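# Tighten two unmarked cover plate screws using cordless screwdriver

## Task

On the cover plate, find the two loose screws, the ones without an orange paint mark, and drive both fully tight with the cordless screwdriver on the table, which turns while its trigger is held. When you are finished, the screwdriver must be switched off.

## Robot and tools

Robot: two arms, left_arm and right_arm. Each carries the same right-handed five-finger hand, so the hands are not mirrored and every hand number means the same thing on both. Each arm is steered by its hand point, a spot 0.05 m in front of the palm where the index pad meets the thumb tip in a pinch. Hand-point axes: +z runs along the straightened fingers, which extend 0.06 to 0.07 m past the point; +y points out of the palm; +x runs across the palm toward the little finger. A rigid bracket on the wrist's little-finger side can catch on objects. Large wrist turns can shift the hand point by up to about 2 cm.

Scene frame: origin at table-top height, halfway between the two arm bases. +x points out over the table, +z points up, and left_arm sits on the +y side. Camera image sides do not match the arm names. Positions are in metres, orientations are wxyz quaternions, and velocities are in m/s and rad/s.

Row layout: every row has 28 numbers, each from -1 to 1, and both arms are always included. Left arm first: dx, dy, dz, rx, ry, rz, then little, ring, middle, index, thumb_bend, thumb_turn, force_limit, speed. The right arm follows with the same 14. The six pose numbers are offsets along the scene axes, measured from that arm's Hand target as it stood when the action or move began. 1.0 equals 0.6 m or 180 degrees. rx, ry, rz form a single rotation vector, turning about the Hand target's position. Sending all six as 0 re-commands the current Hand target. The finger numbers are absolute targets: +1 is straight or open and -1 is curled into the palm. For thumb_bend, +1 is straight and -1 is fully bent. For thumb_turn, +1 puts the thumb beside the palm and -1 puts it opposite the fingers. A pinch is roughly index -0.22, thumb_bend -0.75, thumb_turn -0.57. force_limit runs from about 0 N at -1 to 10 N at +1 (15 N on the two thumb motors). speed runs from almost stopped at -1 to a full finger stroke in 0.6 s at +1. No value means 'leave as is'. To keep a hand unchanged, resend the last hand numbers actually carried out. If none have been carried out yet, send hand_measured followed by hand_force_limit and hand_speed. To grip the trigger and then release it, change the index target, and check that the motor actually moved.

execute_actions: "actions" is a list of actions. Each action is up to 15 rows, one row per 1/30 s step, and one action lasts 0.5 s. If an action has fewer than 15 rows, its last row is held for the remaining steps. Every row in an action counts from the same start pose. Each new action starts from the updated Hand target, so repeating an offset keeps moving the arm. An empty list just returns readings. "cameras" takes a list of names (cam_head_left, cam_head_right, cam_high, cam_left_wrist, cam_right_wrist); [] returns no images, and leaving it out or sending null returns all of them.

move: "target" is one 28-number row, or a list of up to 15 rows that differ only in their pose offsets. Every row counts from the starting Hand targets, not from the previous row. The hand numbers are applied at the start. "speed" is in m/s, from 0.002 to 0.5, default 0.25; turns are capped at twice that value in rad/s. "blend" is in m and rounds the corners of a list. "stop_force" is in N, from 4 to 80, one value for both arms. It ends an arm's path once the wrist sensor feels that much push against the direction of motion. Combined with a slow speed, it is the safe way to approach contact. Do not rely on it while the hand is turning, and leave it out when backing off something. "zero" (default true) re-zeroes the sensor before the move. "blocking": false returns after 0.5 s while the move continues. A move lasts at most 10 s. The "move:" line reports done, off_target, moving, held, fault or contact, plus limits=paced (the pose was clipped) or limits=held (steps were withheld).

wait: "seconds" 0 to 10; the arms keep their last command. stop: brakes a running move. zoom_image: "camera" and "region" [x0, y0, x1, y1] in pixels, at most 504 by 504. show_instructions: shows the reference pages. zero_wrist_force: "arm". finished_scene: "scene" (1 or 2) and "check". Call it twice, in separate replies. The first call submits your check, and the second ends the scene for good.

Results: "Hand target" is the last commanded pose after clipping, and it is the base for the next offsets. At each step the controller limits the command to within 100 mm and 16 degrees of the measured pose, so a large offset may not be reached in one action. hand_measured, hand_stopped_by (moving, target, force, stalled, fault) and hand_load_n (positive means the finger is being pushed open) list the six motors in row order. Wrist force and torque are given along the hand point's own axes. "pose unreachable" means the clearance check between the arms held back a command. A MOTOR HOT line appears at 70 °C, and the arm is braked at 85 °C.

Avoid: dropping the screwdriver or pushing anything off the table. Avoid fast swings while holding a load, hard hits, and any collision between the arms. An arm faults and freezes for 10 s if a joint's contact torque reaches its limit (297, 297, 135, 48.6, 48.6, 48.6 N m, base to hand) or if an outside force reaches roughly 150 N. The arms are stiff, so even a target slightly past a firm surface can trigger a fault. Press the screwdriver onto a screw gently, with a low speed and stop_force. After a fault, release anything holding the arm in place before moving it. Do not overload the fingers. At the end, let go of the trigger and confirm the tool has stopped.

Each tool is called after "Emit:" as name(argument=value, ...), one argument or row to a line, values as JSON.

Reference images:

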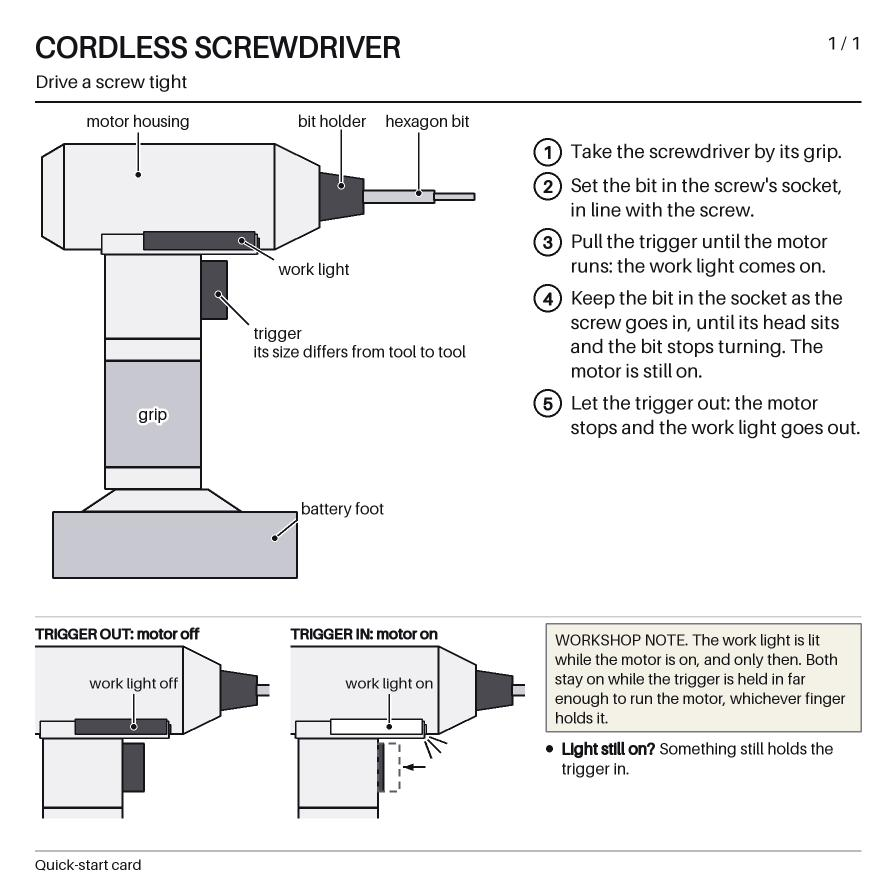

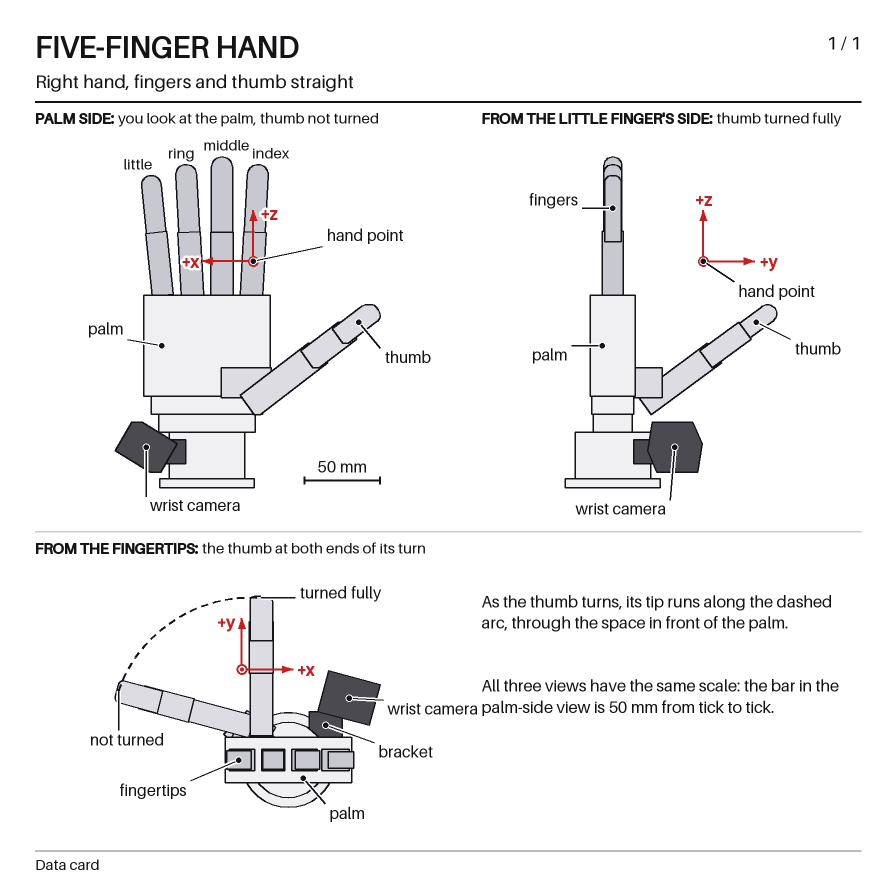

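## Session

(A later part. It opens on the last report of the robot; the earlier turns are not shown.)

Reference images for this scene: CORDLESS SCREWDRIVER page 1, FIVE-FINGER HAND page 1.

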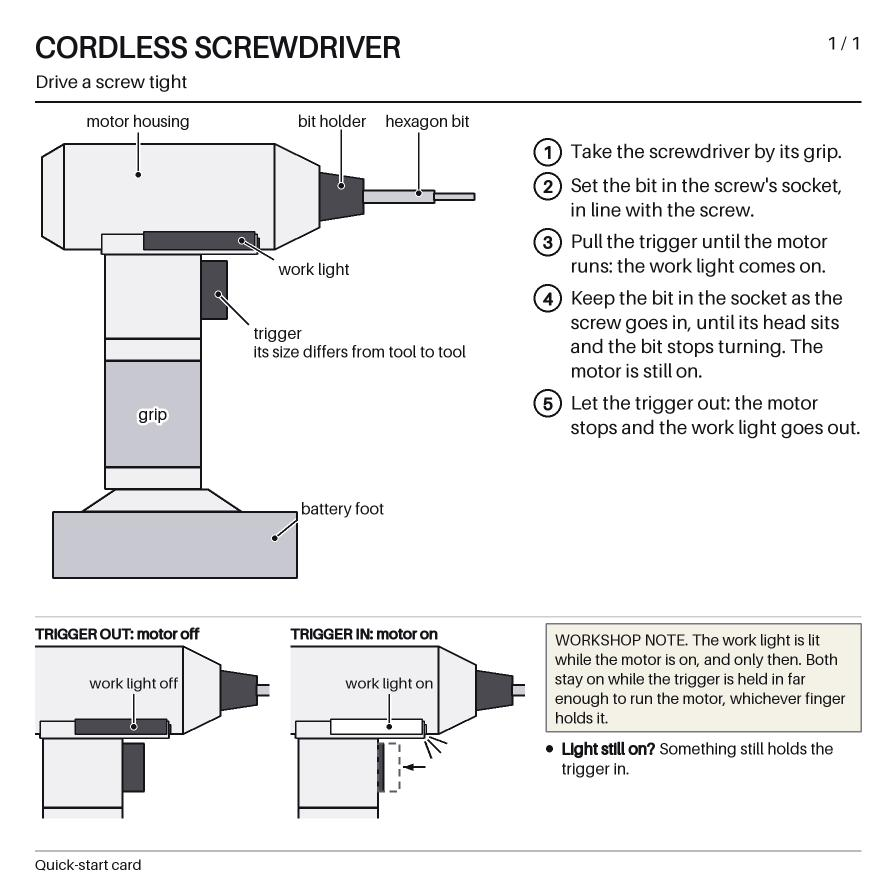

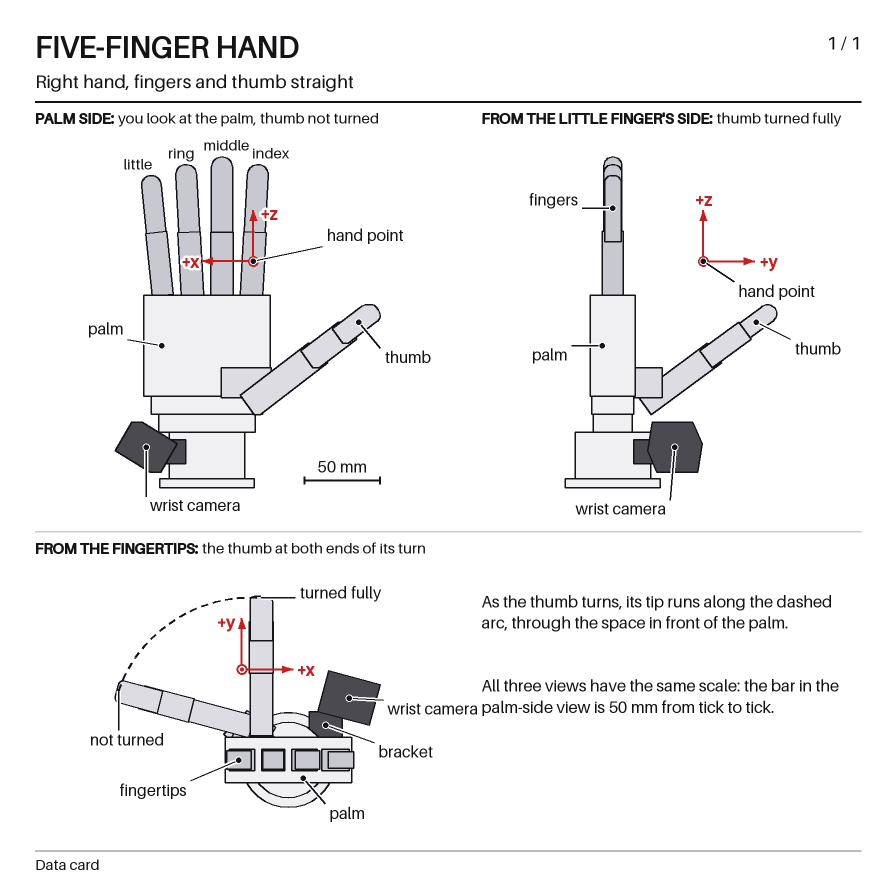

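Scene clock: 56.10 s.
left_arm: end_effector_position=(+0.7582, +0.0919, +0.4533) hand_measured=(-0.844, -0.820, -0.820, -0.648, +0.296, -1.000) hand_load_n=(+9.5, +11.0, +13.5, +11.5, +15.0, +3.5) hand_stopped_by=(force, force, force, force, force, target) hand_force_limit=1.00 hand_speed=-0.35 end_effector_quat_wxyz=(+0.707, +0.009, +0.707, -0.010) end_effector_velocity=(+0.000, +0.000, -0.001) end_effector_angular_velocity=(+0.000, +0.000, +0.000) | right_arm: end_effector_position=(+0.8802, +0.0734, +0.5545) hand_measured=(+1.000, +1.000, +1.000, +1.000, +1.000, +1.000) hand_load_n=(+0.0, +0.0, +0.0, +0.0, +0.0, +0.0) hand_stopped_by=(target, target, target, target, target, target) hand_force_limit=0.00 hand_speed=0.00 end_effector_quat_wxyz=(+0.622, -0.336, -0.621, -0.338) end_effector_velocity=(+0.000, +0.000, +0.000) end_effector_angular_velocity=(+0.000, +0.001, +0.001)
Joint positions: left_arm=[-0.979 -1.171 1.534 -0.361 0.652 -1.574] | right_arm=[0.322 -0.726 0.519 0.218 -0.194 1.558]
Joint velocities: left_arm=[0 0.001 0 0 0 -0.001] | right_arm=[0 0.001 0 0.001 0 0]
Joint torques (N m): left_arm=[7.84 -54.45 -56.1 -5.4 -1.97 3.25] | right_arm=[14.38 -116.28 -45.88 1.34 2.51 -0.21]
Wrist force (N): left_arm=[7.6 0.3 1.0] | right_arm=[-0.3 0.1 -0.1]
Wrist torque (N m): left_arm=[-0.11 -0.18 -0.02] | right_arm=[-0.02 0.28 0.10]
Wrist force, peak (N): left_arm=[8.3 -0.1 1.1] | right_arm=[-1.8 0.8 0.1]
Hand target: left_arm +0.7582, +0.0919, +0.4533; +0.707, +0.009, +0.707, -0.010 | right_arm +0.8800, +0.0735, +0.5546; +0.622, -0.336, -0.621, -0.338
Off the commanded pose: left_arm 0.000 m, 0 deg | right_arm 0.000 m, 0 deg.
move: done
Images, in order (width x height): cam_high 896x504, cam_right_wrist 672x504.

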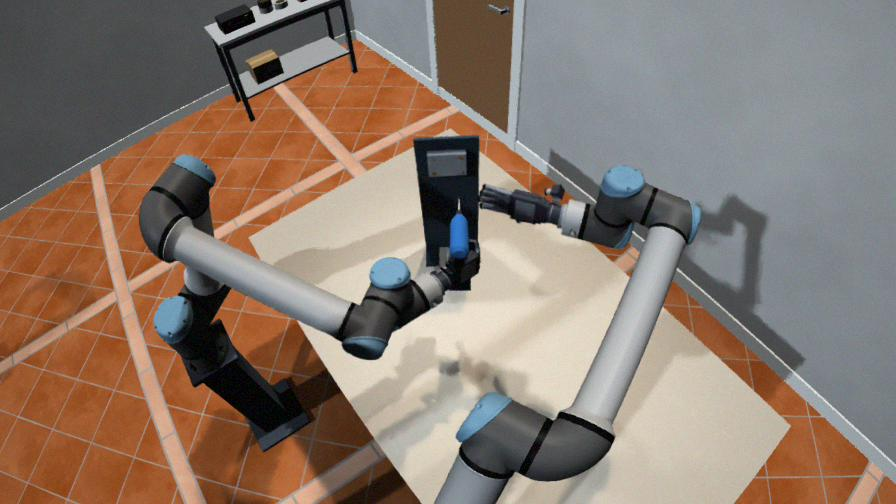

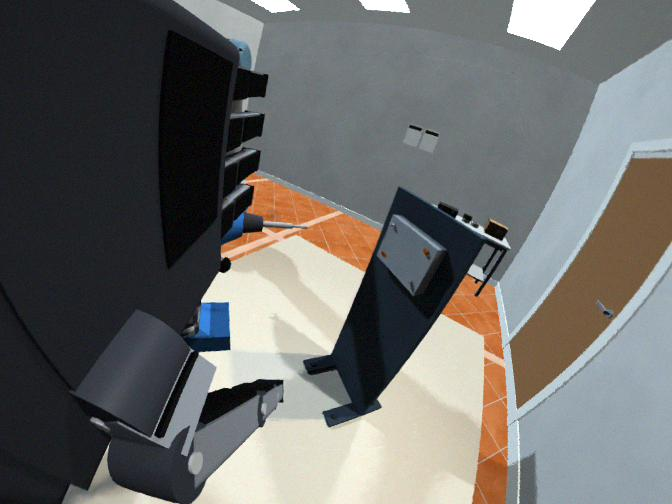

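Emit:
move(
  target=[
    [0,0,0,0,0,0,-0.98,-0.98,-1,-1,-1,-1,1.0,-0.35,0,0,0.17,-0.05,-0.023,-0.021,1,1,1,1,1,1,0,0],
    [0,0,0,0,0,0,-0.98,-0.98,-1,-1,-1,-1,1.0,-0.35,-0.065,0.266,0.159,-0.2014,-0.0934,-0.0851,1,1,1,1,1,1,0,0],
  ],
  speed=0.15,
  blend=[0.03,0],
  cameras=["cam_right_wrist","cam_high"],
)

Scene clock: 60.33 s.
left_arm: end_effector_position=(+0.7582, +0.0919, +0.4533) hand_measured=(-0.844, -0.820, -0.820, -0.648, +0.296, -1.000) hand_load_n=(+9.5, +11.0, +13.5, +11.0, +15.5, +3.0) hand_stopped_by=(force, force, force, force, force, target) hand_force_limit=1.00 hand_speed=-0.35 end_effector_quat_wxyz=(+0.707, +0.009, +0.707, -0.010) end_effector_velocity=(+0.000, -0.001, +0.000) end_effector_angular_velocity=(+0.002, +0.000, -0.001) | right_arm: end_effector_position=(+0.8404, +0.2333, +0.6496) hand_measured=(+1.000, +1.000, +1.000, +1.000, +1.000, +1.000) hand_load_n=(+0.0, +0.0, +0.0, +0.0, +0.0, +0.0) hand_stopped_by=(target, target, target, target, target, target) hand_force_limit=0.00 hand_speed=0.00 end_effector_quat_wxyz=(-0.342, +0.538, +0.728, +0.252) end_effector_velocity=(+0.001, +0.000, +0.000) end_effector_angular_velocity=(+0.000, -0.001, -0.001)
Joint positions: left_arm=[-0.979 -1.171 1.534 -0.361 0.652 -1.574] | right_arm=[0.575 -0.895 0.646 -1.698 -0.757 3.642]
Joint velocities: left_arm=[-0.001 0 0 0.001 0 0.002] | right_arm=[0 0.001 -0.001 -0.001 -0.001 0.001]
Joint torques (N m): left_arm=[6.94 -59.85 -54.04 -5.01 -1.24 2.93] | right_arm=[-3.97 -106.33 -48.8 -7.02 0.08 0.23]
Wrist force (N): left_arm=[7.8 0.2 0.7] | right_arm=[-0.6 0.3 -0.1]
Wrist torque (N m): left_arm=[-0.10 -0.20 0.00] | right_arm=[0.07 0.17 0.06]
Wrist force, peak (N): left_arm=[8.4 0.1 0.9] | right_arm=[-2.7 0.0 -0.5]
Hand target: left_arm +0.7582, +0.0919, +0.4533; +0.707, +0.009, +0.707, -0.010 | right_arm +0.8405, +0.2332, +0.6496; -0.342, +0.538, +0.728, +0.252
Off the commanded pose: left_arm 0.000 m, 0 deg | right_arm 0.001 m, 0 deg.
move: done
Images, in order (width x height): cam_high 896x504, cam_right_wrist 672x504.

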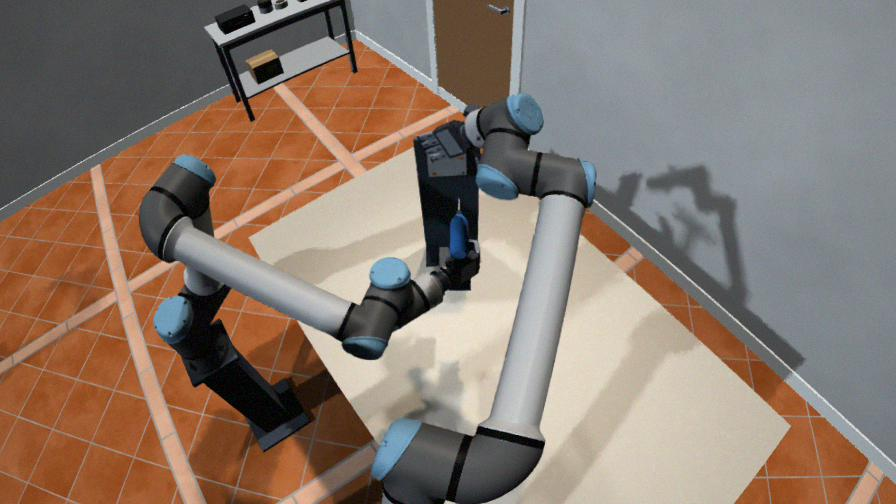

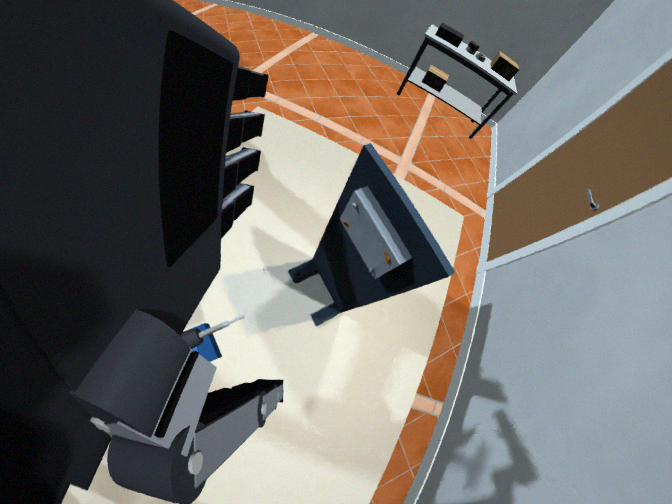

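Emit:
zoom_image(
  camera="cam_right_wrist",
  region=[180, 140, 460, 350],
)

Emit:
zoom_image(
  camera="cam_right_wrist",
  region=[335, 180, 415, 285],
)

Scaled by 1.800 from the camera's 672x504 image, which has a finer 960x720 frame.

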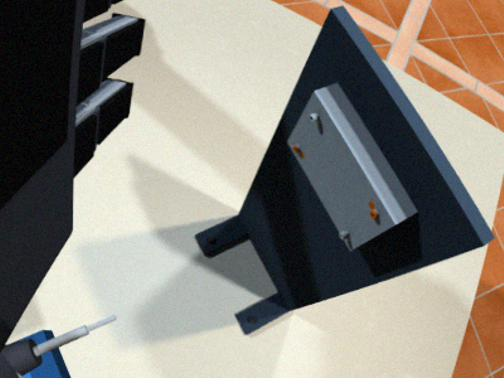

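Scaled by 4.800 from the camera's 672x504 image, which has a finer 960x720 frame.

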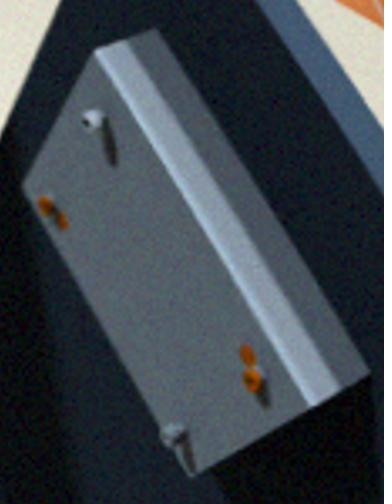

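Emit:
move(
  target=[0.033,0.265,-0.037,0,0,0.0306,-0.98,-0.98,-1,-1,-1,-1,1.0,-0.35,0,0,0,0,0,0,1,1,1,1,1,1,0,0],
  speed=0.1,
  cameras=["cam_right_wrist"],
)

Emit:
zoom_image(
  camera="cam_right_wrist",
  region=[230, 160, 410, 300],
)

Scene clock: 63.10 s.
left_arm: end_effector_position=(+0.7782, +0.2510, +0.4314) hand_measured=(-0.844, -0.820, -0.820, -0.648, +0.296, -1.000) hand_load_n=(+9.5, +11.0, +13.0, +11.5, +15.0, +3.0) hand_stopped_by=(force, force, force, force, force, target) hand_force_limit=1.00 hand_speed=-0.35 end_effector_quat_wxyz=(+0.707, -0.025, +0.707, +0.024) end_effector_velocity=(+0.000, -0.002, +0.001) end_effector_angular_velocity=(-0.001, +0.000, -0.001) | right_arm: end_effector_position=(+0.8405, +0.2332, +0.6496) hand_measured=(+1.000, +1.000, +1.000, +1.000, +1.000, +1.000) hand_load_n=(+0.0, +0.0, +0.0, +0.0, +0.0, +0.0) hand_stopped_by=(target, target, target, target, target, target) hand_force_limit=0.00 hand_speed=0.00 end_effector_quat_wxyz=(-0.342, +0.538, +0.728, +0.252) end_effector_velocity=(+0.000, +0.000, -0.001) end_effector_angular_velocity=(-0.001, +0.001, +0.000)
Joint positions: left_arm=[-0.836 -1.249 1.685 -0.435 0.699 -1.573] | right_arm=[0.575 -0.895 0.646 -1.698 -0.757 3.642]
Joint velocities: left_arm=[-0.002 0 -0.003 0.002 0 0] | right_arm=[0 0.001 0 0.001 0 0]
Joint torques (N m): left_arm=[-15.73 -49.96 -52.88 0.82 -1.56 4.02] | right_arm=[-14.23 -113.32 -39.74 -6.82 0.87 1.57]
Wrist force (N): left_arm=[8.4 0.2 1.0] | right_arm=[-0.4 0.2 0.1]
Wrist torque (N m): left_arm=[-0.11 -0.30 0.04] | right_arm=[0.06 0.13 0.07]
Wrist force, peak (N): left_arm=[8.5 2.5 1.6] | right_arm=[-0.4 -0.1 0.8]
Hand target: left_arm +0.7783, +0.2510, +0.4313; +0.706, -0.025, +0.707, +0.024 | right_arm +0.8405, +0.2332, +0.6496; -0.342, +0.538, +0.728, +0.252
Off the commanded pose: left_arm 0.000 m, 0 deg | right_arm 0.000 m, 0 deg.
move: done
Images, in order (width x height): cam_right_wrist 672x504.

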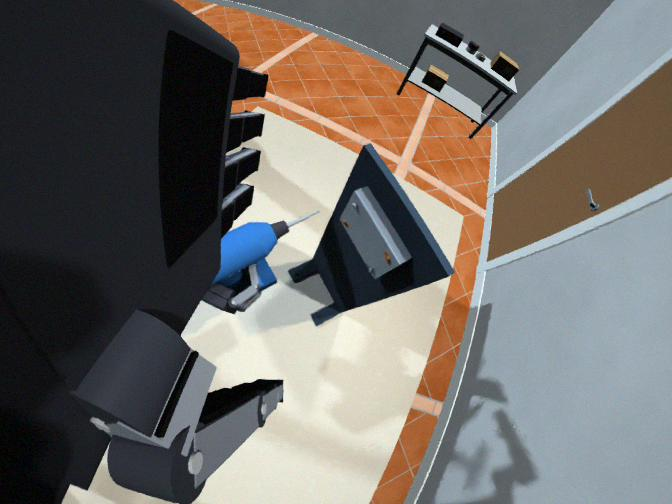

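Scaled by 2.800 from the camera's 672x504 image, which has a finer 960x720 frame.

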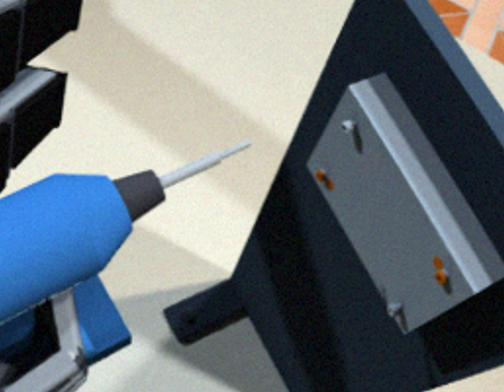

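Emit:
move(
  target=[0.0405,0.0428,0,0,0,-0.0139,-0.98,-0.98,-1,-1,-1,-1,1.0,-0.35,0,0,-0.05,0,0,0,1,1,1,1,1,1,0,0],
  speed=0.05,
  cameras=["cam_right_wrist"],
)

Emit:
zoom_image(
  camera="cam_right_wrist",
  region=[270, 140, 370, 240],
)

Scene clock: 64.73 s.
left_arm: end_effector_position=(+0.8026, +0.2767, +0.4314) hand_measured=(-0.844, -0.820, -0.820, -0.648, +0.296, -1.000) hand_load_n=(+9.5, +11.0, +13.0, +11.5, +15.0, +3.0) hand_stopped_by=(force, force, force, force, force, target) hand_force_limit=1.00 hand_speed=-0.35 end_effector_quat_wxyz=(+0.707, -0.010, +0.707, +0.009) end_effector_velocity=(+0.000, +0.000, +0.001) end_effector_angular_velocity=(-0.001, -0.002, +0.001) | right_arm: end_effector_position=(+0.8405, +0.2332, +0.6198) hand_measured=(+1.000, +1.000, +1.000, +1.000, +1.000, +1.000) hand_load_n=(+0.0, +0.0, +0.0, +0.0, +0.0, +0.0) hand_stopped_by=(target, target, target, target, target, target) hand_force_limit=0.00 hand_speed=0.00 end_effector_quat_wxyz=(-0.342, +0.538, +0.728, +0.252) end_effector_velocity=(+0.000, +0.000, -0.001) end_effector_angular_velocity=(-0.001, +0.001, +0.000)
Joint positions: left_arm=[-0.778 -1.25 1.686 -0.435 0.801 -1.573] | right_arm=[0.575 -0.912 0.728 -1.763 -0.757 3.642]
Joint velocities: left_arm=[0 -0.001 -0.001 -0.001 -0.001 0] | right_arm=[0 0.001 -0.001 0.001 0 0]
Joint torques (N m): left_arm=[-11.28 -52.4 -56.43 -4.2 -2.27 3.93] | right_arm=[-13.76 -99.36 -51.11 -2.3 1.1 0.77]
Wrist force (N): left_arm=[8.3 -0.4 1.0] | right_arm=[-0.3 -0.2 0.3]
Wrist torque (N m): left_arm=[-0.20 -0.28 0.01] | right_arm=[-0.03 0.11 0.06]
Wrist force, peak (N): left_arm=[8.5 0.0 1.3] | right_arm=[-0.7 0.4 0.8]
Hand target: left_arm +0.8027, +0.2766, +0.4314; +0.707, -0.010, +0.707, +0.009 | right_arm +0.8405, +0.2332, +0.6196; -0.342, +0.538, +0.728, +0.252
Off the commanded pose: left_arm 0.000 m, 0 deg | right_arm 0.000 m, 0 deg.
move: done
Images, in order (width x height): cam_right_wrist 672x504.

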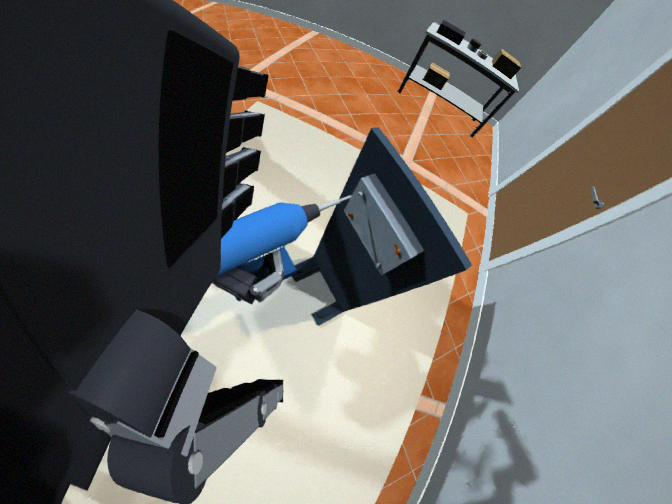

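Scaled by 5.040 from the camera's 672x504 image, which has a finer 960x720 frame.

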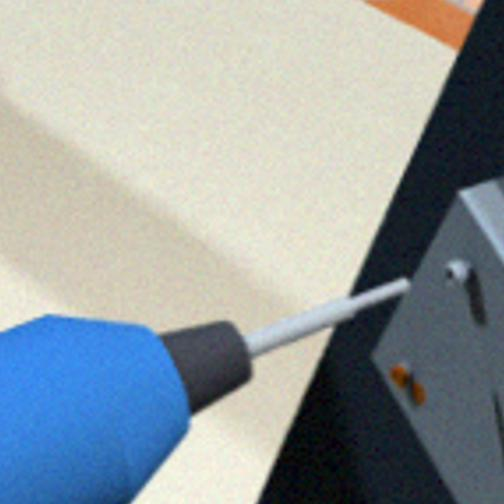

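Emit:
zoom_image(
  camera="cam_right_wrist",
  region=[340, 178, 376, 214],
)

Scaled by 14.000 from the camera's 672x504 image, which has a finer 960x720 frame.

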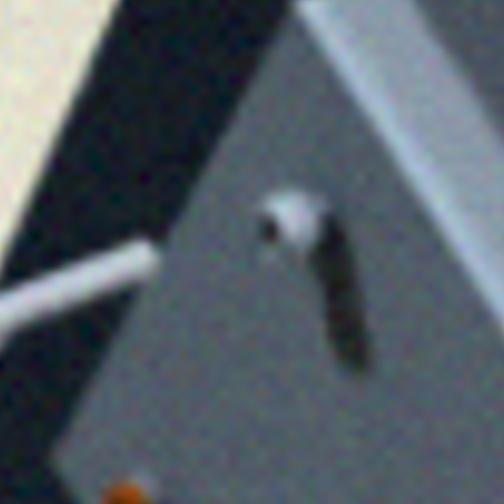

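Emit:
move(
  target=[
    [0.007,0.0065,0,0,0,0,-0.98,-0.98,-1,-1,-1,-1,1.0,-0.35,0.033,-0.139,0.067,0.1,0.047,0.043,1,1,1,1,1,1,0,0],
    [0.007,0.0065,0,0,0,0,-0.98,-0.98,-1,-1,-1,-1,1.0,-0.35,0.034,-0.127,-0.121,0.2014,0.0934,0.0851,1,1,1,1,1,1,0,0],
  ],
  speed=0.15,
  blend=[0.03,0],
  cameras=["cam_right_wrist"],
)

Emit:
zoom_image(
  camera="cam_right_wrist",
  region=[300, 170, 440, 310],
)

Scene clock: 69.77 s.
left_arm: end_effector_position=(+0.8069, +0.2806, +0.4314) hand_measured=(-0.844, -0.820, -0.820, -0.648, +0.296, -1.000) hand_load_n=(+9.5, +11.0, +13.0, +11.5, +15.0, +3.5) hand_stopped_by=(force, force, force, force, force, target) hand_force_limit=1.00 hand_speed=-0.35 end_effector_quat_wxyz=(+0.707, -0.010, +0.707, +0.009) end_effector_velocity=(-0.001, -0.002, +0.001) end_effector_angular_velocity=(+0.000, -0.001, -0.002) | right_arm: end_effector_position=(+0.8612, +0.1569, +0.5473) hand_measured=(+1.000, +1.000, +1.000, +1.000, +1.000, +1.000) hand_load_n=(+0.0, +0.0, +0.0, +0.0, +0.0, +0.0) hand_stopped_by=(target, target, target, target, target, target) hand_force_limit=0.00 hand_speed=0.00 end_effector_quat_wxyz=(+0.621, -0.337, -0.622, -0.338) end_effector_velocity=(+0.000, +0.000, +0.000) end_effector_angular_velocity=(+0.000, +0.000, -0.001)
Joint positions: left_arm=[-0.77 -1.247 1.682 -0.434 0.809 -1.573] | right_arm=[0.404 -0.629 0.35 0.261 -0.112 1.587]
Joint velocities: left_arm=[-0.002 0 0 0 0 0.001] | right_arm=[0 0 -0.001 0.002 0.001 -0.002]
Joint torques (N m): left_arm=[-9.7 -58.03 -45.08 -2.76 -0.49 4.26] | right_arm=[-10.96 -113.69 -46.15 2.79 0.95 -1.38]
Wrist force (N): left_arm=[8.2 -0.1 0.8] | right_arm=[-0.5 0.1 -0.4]
Wrist torque (N m): left_arm=[-0.15 -0.26 0.01] | right_arm=[0.01 0.30 0.09]
Wrist force, peak (N): left_arm=[8.7 -0.2 0.9] | right_arm=[-1.5 -0.4 -0.7]
Hand target: left_arm +0.8069, +0.2805, +0.4314; +0.707, -0.010, +0.707, +0.009 | right_arm +0.8613, +0.1570, +0.5473; +0.622, -0.336, -0.621, -0.338
Off the commanded pose: left_arm 0.000 m, 0 deg | right_arm 0.000 m, 0 deg.
move: done
Images, in order (width x height): cam_right_wrist 672x504.

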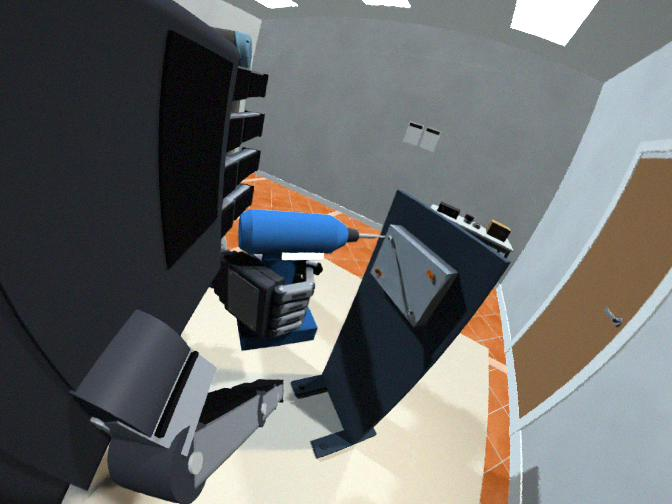

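Scaled by 3.600 from the camera's 672x504 image, which has a finer 960x720 frame.

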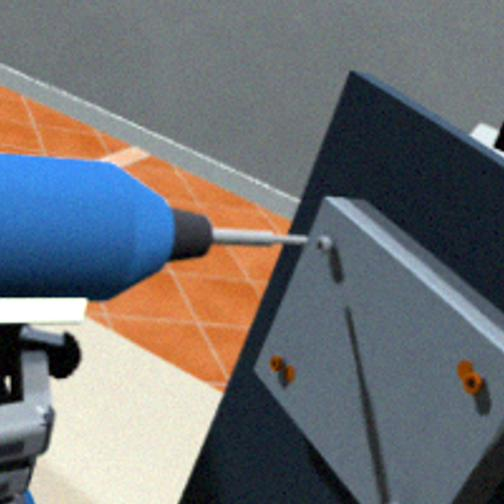

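Emit:
zoom_image(
  camera="cam_right_wrist",
  region=[356, 218, 398, 260],
)

Scaled by 12.000 from the camera's 672x504 image, which has a finer 960x720 frame.

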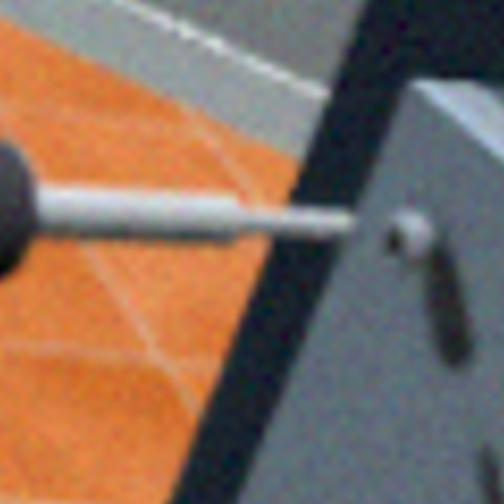

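Emit:
move(
  target=[-0.0012,-0.0018,0.002,-0.0069,0.0047,0,-0.98,-0.98,-1,-1,-1,-1,1.0,-0.35,0,0,0,0,0,0,1,1,1,1,1,1,0,0],
  speed=0.02,
  cameras=["cam_right_wrist"],
)

Emit:
zoom_image(
  camera="cam_right_wrist",
  region=[356, 218, 398, 260],
)

Emit:
zoom_image(
  camera="cam_right_wrist",
  region=[376, 226, 400, 250],
)

Scene clock: 71.20 s.
left_arm: end_effector_position=(+0.8062, +0.2794, +0.4327) hand_measured=(-0.844, -0.820, -0.820, -0.648, +0.296, -1.000) hand_load_n=(+9.5, +11.0, +13.0, +11.0, +15.0, +3.0) hand_stopped_by=(force, force, force, force, force, target) hand_force_limit=1.00 hand_speed=-0.35 end_effector_quat_wxyz=(+0.701, -0.018, +0.712, +0.001) end_effector_velocity=(+0.000, -0.001, -0.001) end_effector_angular_velocity=(+0.002, +0.000, -0.001) | right_arm: end_effector_position=(+0.8613, +0.1570, +0.5473) hand_measured=(+1.000, +1.000, +1.000, +1.000, +1.000, +1.000) hand_load_n=(+0.0, +0.0, +0.0, +0.0, +0.0, +0.0) hand_stopped_by=(target, target, target, target, target, target) hand_force_limit=0.00 hand_speed=0.00 end_effector_quat_wxyz=(+0.622, -0.336, -0.621, -0.338) end_effector_velocity=(+0.001, +0.000, -0.001) end_effector_angular_velocity=(+0.000, +0.000, +0.000)
Joint positions: left_arm=[-0.772 -1.248 1.67 -0.401 0.806 -1.609] | right_arm=[0.403 -0.608 0.311 0.314 -0.113 1.552]
Joint velocities: left_arm=[0 0.001 0 -0.001 0.001 0.002] | right_arm=[0 0.001 0 -0.001 0 0]
Joint torques (N m): left_arm=[-7.2 -84.21 -37.3 -6.23 -0.61 4.1] | right_arm=[-14.15 -123.22 -36.39 -1.48 -1.56 0.21]
Wrist force (N): left_arm=[8.0 0.3 1.0] | right_arm=[-0.3 -0.1 -0.4]
Wrist torque (N m): left_arm=[-0.13 -0.22 0.01] | right_arm=[-0.02 0.28 0.09]
Wrist force, peak (N): left_arm=[8.5 0.0 1.2] | right_arm=[-1.0 -0.1 -0.4]
Hand target: left_arm +0.8062, +0.2795, +0.4326; +0.701, -0.018, +0.712, +0.001 | right_arm +0.8613, +0.1570, +0.5473; +0.622, -0.336, -0.621, -0.338
Off the commanded pose: left_arm 0.000 m, 0 deg | right_arm 0.000 m, 0 deg.
move: done
Images, in order (width x height): cam_right_wrist 672x504.

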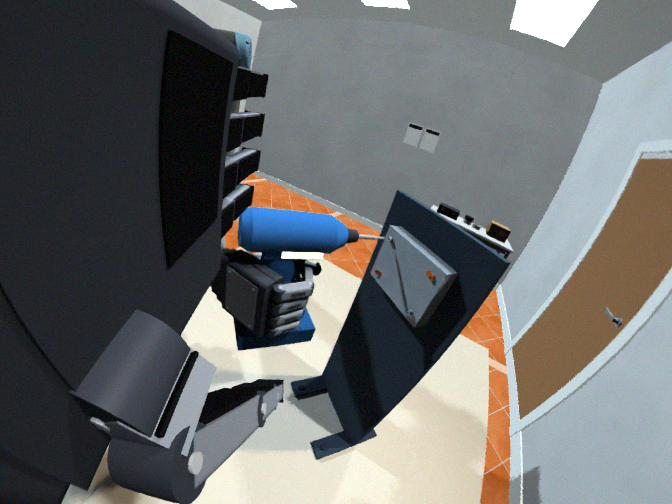

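Scaled by 12.000 from the camera's 672x504 image, which has a finer 960x720 frame.

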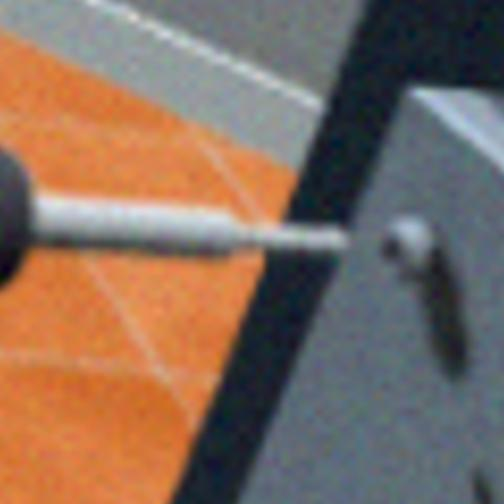

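Scaled by 21.000 from the camera's 672x504 image, which has a finer 960x720 frame.

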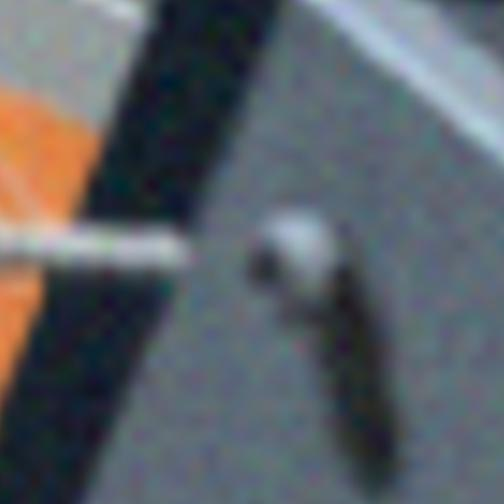

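Emit:
move(
  target=[
    [0.0038,0.0055,-0.001,0,0,0,-0.98,-0.98,-1,-1,-1,-1,1.0,-0.35,0,0,0.16,-0.07,-0.033,-0.03,1,1,1,1,1,1,0,0],
    [0.0038,0.0055,-0.001,0,0,0,-0.98,-0.98,-1,-1,-1,-1,1.0,-0.35,-0.0347,0.1683,0.104,-0.2014,-0.0934,-0.0851,1,1,1,1,1,1,0,0],
  ],
  speed=0.15,
  blend=[0.03,0],
  cameras=["cam_right_wrist"],
)

Emit:
zoom_image(
  camera="cam_right_wrist",
  region=[330, 170, 372, 212],
)

Scene clock: 74.47 s.
left_arm: end_effector_position=(+0.8085, +0.2828, +0.4320) hand_measured=(-0.844, -0.820, -0.820, -0.648, +0.296, -1.000) hand_load_n=(+9.5, +11.0, +13.0, +11.5, +15.5, +3.0) hand_stopped_by=(force, force, force, force, force, target) hand_force_limit=1.00 hand_speed=-0.35 end_effector_quat_wxyz=(+0.701, -0.018, +0.712, +0.001) end_effector_velocity=(+0.000, +0.001, -0.001) end_effector_angular_velocity=(+0.002, +0.001, +0.001) | right_arm: end_effector_position=(+0.8399, +0.2580, +0.6094) hand_measured=(+1.000, +1.000, +1.000, +1.000, +1.000, +1.000) hand_load_n=(+0.0, +0.0, +0.0, +0.0, +0.0, +0.0) hand_stopped_by=(target, target, target, target, target, target) hand_force_limit=0.00 hand_speed=0.00 end_effector_quat_wxyz=(-0.342, +0.537, +0.728, +0.252) end_effector_velocity=(+0.000, +0.000, +0.001) end_effector_angular_velocity=(+0.000, -0.003, -0.001)
Joint positions: left_arm=[-0.767 -1.247 1.67 -0.402 0.812 -1.609] | right_arm=[0.594 -0.872 0.682 -1.776 -0.765 3.667]
Joint velocities: left_arm=[0.001 0.001 0 0 0 0.001] | right_arm=[0 0 0 -0.002 -0.002 0]
Joint torques (N m): left_arm=[-2.94 -50.09 -50.73 -4.14 0.06 4.06] | right_arm=[-7.78 -112.14 -46.89 -7.06 0.69 -0.2]
Wrist force (N): left_arm=[8.2 0.0 0.9] | right_arm=[0.0 0.2 0.2]
Wrist torque (N m): left_arm=[-0.17 -0.25 0.01] | right_arm=[0.02 0.06 0.09]
Wrist force, peak (N): left_arm=[8.5 0.4 1.0] | right_arm=[-2.0 0.3 -0.2]
Hand target: left_arm +0.8084, +0.2828, +0.4320; +0.701, -0.018, +0.712, +0.001 | right_arm +0.8400, +0.2580, +0.6094; -0.342, +0.537, +0.728, +0.252
Off the commanded pose: left_arm 0.000 m, 0 deg | right_arm 0.001 m, 0 deg.
move: done
Images, in order (width x height): cam_right_wrist 672x504.

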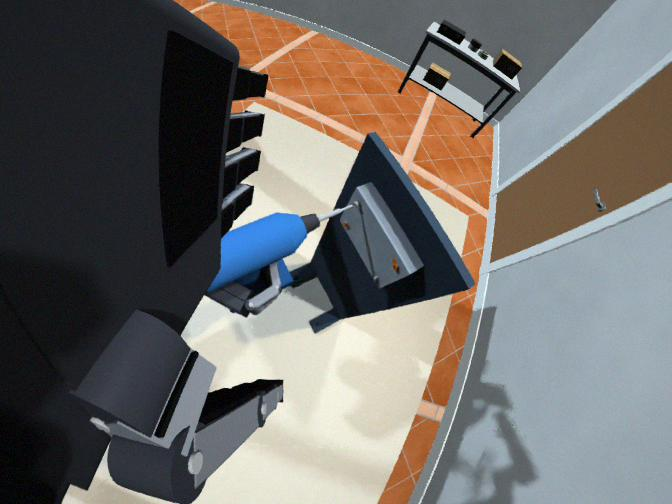

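Scaled by 12.000 from the camera's 672x504 image, which has a finer 960x720 frame.

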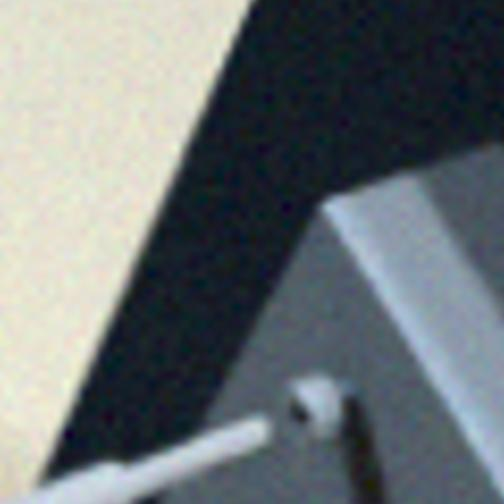

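Emit:
zoom_image(
  camera="cam_right_wrist",
  region=[340, 192, 364, 216],
)

Emit:
zoom_image(
  camera="cam_right_wrist",
  region=[310, 178, 380, 248],
)

Scaled by 21.000 from the camera's 672x504 image, which has a finer 960x720 frame.

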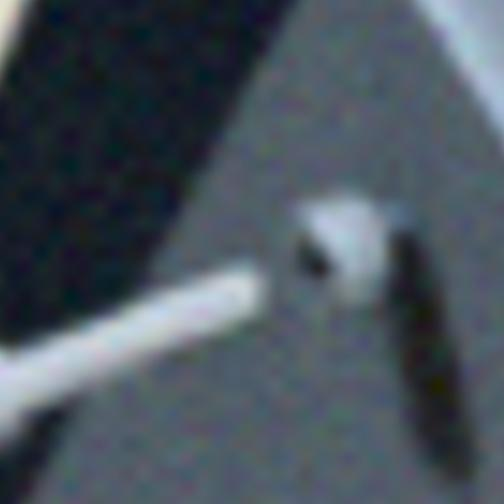

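Scaled by 7.200 from the camera's 672x504 image, which has a finer 960x720 frame.

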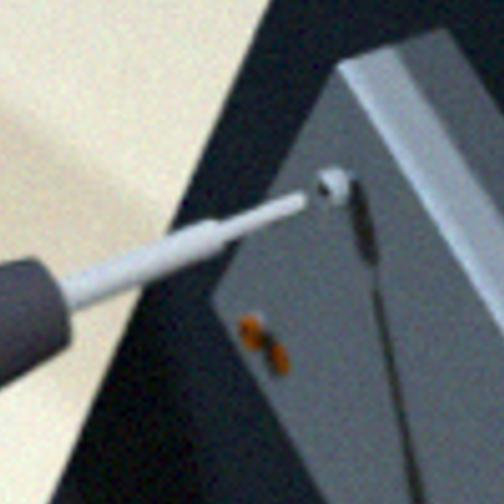

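Emit:
move(
  target=[0.0109,0.0168,0,0,0,0,-0.98,-0.98,-1,-1,-1,-1,1.0,-0.35,0,0,0,0,0,0,1,1,1,1,1,1,0,0],
  speed=0.004,
  stop_force=5,
  cameras=["cam_right_wrist"],
)

Emit:
zoom_image(
  camera="cam_right_wrist",
  region=[340, 192, 364, 216],
)

Scene clock: 77.07 s.
left_arm: end_effector_position=(+0.8111, +0.2867, +0.4320) hand_measured=(-0.844, -0.820, -0.820, -0.648, +0.296, -1.000) hand_load_n=(+9.5, +11.0, +13.0, +11.5, +15.0, +3.0) hand_stopped_by=(force, force, force, force, force, target) hand_force_limit=1.00 hand_speed=-0.35 end_effector_quat_wxyz=(+0.701, -0.018, +0.712, +0.001) end_effector_velocity=(+0.000, +0.000, +0.000) end_effector_angular_velocity=(+0.001, +0.000, -0.001) | right_arm: end_effector_position=(+0.8400, +0.2580, +0.6094) hand_measured=(+1.000, +1.000, +1.000, +1.000, +1.000, +1.000) hand_load_n=(+0.0, +0.0, +0.0, +0.0, +0.0, +0.0) hand_stopped_by=(target, target, target, target, target, target) hand_force_limit=0.00 hand_speed=0.00 end_effector_quat_wxyz=(-0.342, +0.537, +0.728, +0.252) end_effector_velocity=(+0.000, +0.000, +0.001) end_effector_angular_velocity=(+0.001, -0.001, +0.000)
Joint positions: left_arm=[-0.76 -1.246 1.669 -0.402 0.819 -1.609] | right_arm=[0.594 -0.872 0.682 -1.776 -0.765 3.667]
Joint velocities: left_arm=[0 0 0 0 0 0.001] | right_arm=[0 0 0 -0.002 0 0]
Joint torques (N m): left_arm=[-10.13 -62.14 -47.82 0.48 -1.87 3.26] | right_arm=[-13.4 -118.87 -44.24 -6.68 0.77 0.89]
Wrist force (N): left_arm=[7.4 -0.8 0.8] | right_arm=[-0.4 0.2 0.3]
Wrist torque (N m): left_arm=[-0.03 -0.19 0.10] | right_arm=[0.03 0.12 0.07]
Wrist force, peak (N): left_arm=[7.9 -5.2 -1.7] | right_arm=[-0.3 -0.1 0.8]
Hand target: left_arm +0.8110, +0.2867, +0.4320; +0.701, -0.018, +0.712, +0.001 | right_arm +0.8400, +0.2580, +0.6094; -0.342, +0.537, +0.728, +0.252
Off the commanded pose: left_arm 0.007 m, 0 deg | right_arm 0.000 m, 0 deg.
move: contact (left_arm)
Images, in order (width x height): cam_right_wrist 672x504.

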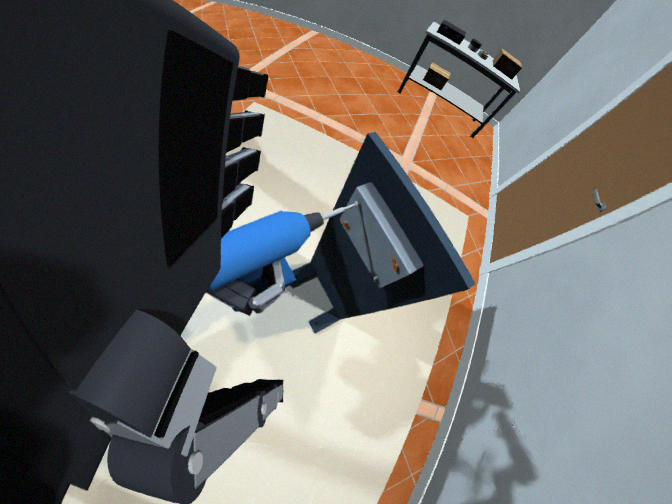

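Scaled by 21.000 from the camera's 672x504 image, which has a finer 960x720 frame.

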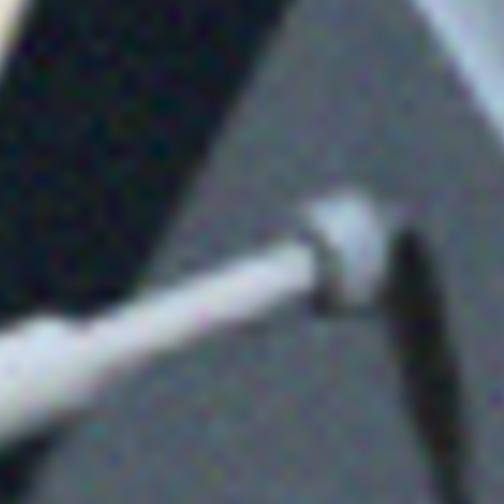

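Emit:
move(
  target=[0.0094,0.0137,0,0,0,0,-0.98,-0.98,-1,-1,-1,-1,1.0,-0.35,0,0,0,0,0,0,1,1,1,1,1,1,0,0],
  speed=0.004,
  stop_force=8,
  cameras=["cam_right_wrist"],
)

Emit:
zoom_image(
  camera="cam_right_wrist",
  region=[340, 192, 364, 216],
)

Scene clock: 79.37 s.
left_arm: end_effector_position=(+0.8134, +0.2900, +0.4320) hand_measured=(-0.844, -0.820, -0.820, -0.648, +0.296, -1.000) hand_load_n=(+10.0, +11.5, +13.0, +11.0, +15.5, +3.0) hand_stopped_by=(force, force, force, force, force, target) hand_force_limit=1.00 hand_speed=-0.35 end_effector_quat_wxyz=(+0.701, -0.017, +0.712, +0.001) end_effector_velocity=(+0.000, +0.000, +0.000) end_effector_angular_velocity=(-0.002, +0.000, -0.001) | right_arm: end_effector_position=(+0.8400, +0.2580, +0.6094) hand_measured=(+1.000, +1.000, +1.000, +1.000, +1.000, +1.000) hand_load_n=(+0.0, +0.0, +0.0, +0.0, +0.0, +0.0) hand_stopped_by=(target, target, target, target, target, target) hand_force_limit=0.00 hand_speed=0.00 end_effector_quat_wxyz=(-0.342, +0.537, +0.728, +0.252) end_effector_velocity=(+0.000, +0.000, +0.000) end_effector_angular_velocity=(+0.000, -0.001, +0.000)
Joint positions: left_arm=[-0.755 -1.245 1.668 -0.401 0.824 -1.608] | right_arm=[0.594 -0.872 0.682 -1.776 -0.765 3.667]
Joint velocities: left_arm=[0 0 0 0 0 -0.002] | right_arm=[0 0.001 0 -0.001 0 0]
Joint torques (N m): left_arm=[18.58 -69.59 -45.16 -0.18 -4.59 2.74] | right_arm=[-12.95 -118.9 -40.93 -6.41 2 0.88]
Wrist force (N): left_arm=[12.7 -21.5 -13.4] | right_arm=[-0.6 -0.1 0.5]
Wrist torque (N m): left_arm=[-0.33 -1.43 0.26] | right_arm=[-0.03 0.14 0.05]
Wrist force, peak (N): left_arm=[13.6 -23.9 -15.1] | right_arm=[-0.5 0.1 0.6]
Hand target: left_arm +0.8134, +0.2900, +0.4320; +0.701, -0.018, +0.712, +0.001 | right_arm +0.8400, +0.2580, +0.6094; -0.342, +0.537, +0.728, +0.252
Off the commanded pose: left_arm 0.006 m, 0 deg | right_arm 0.000 m, 0 deg.
move: contact (left_arm)
Images, in order (width x height): cam_right_wrist 672x504.

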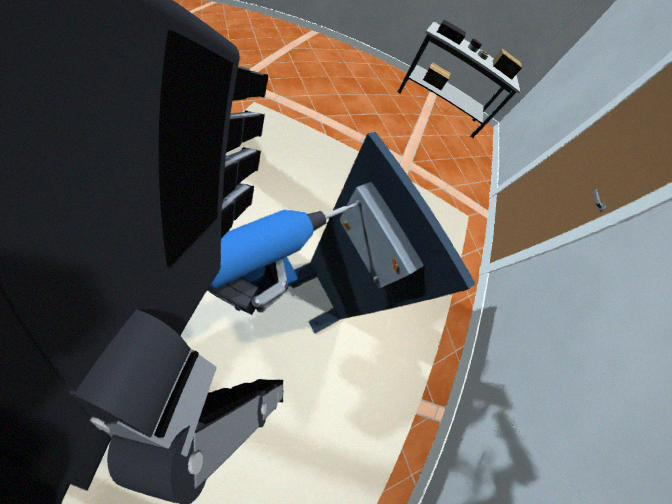

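Scaled by 21.000 from the camera's 672x504 image, which has a finer 960x720 frame.

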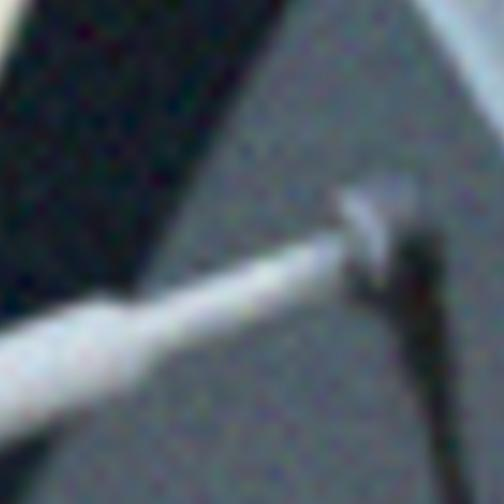

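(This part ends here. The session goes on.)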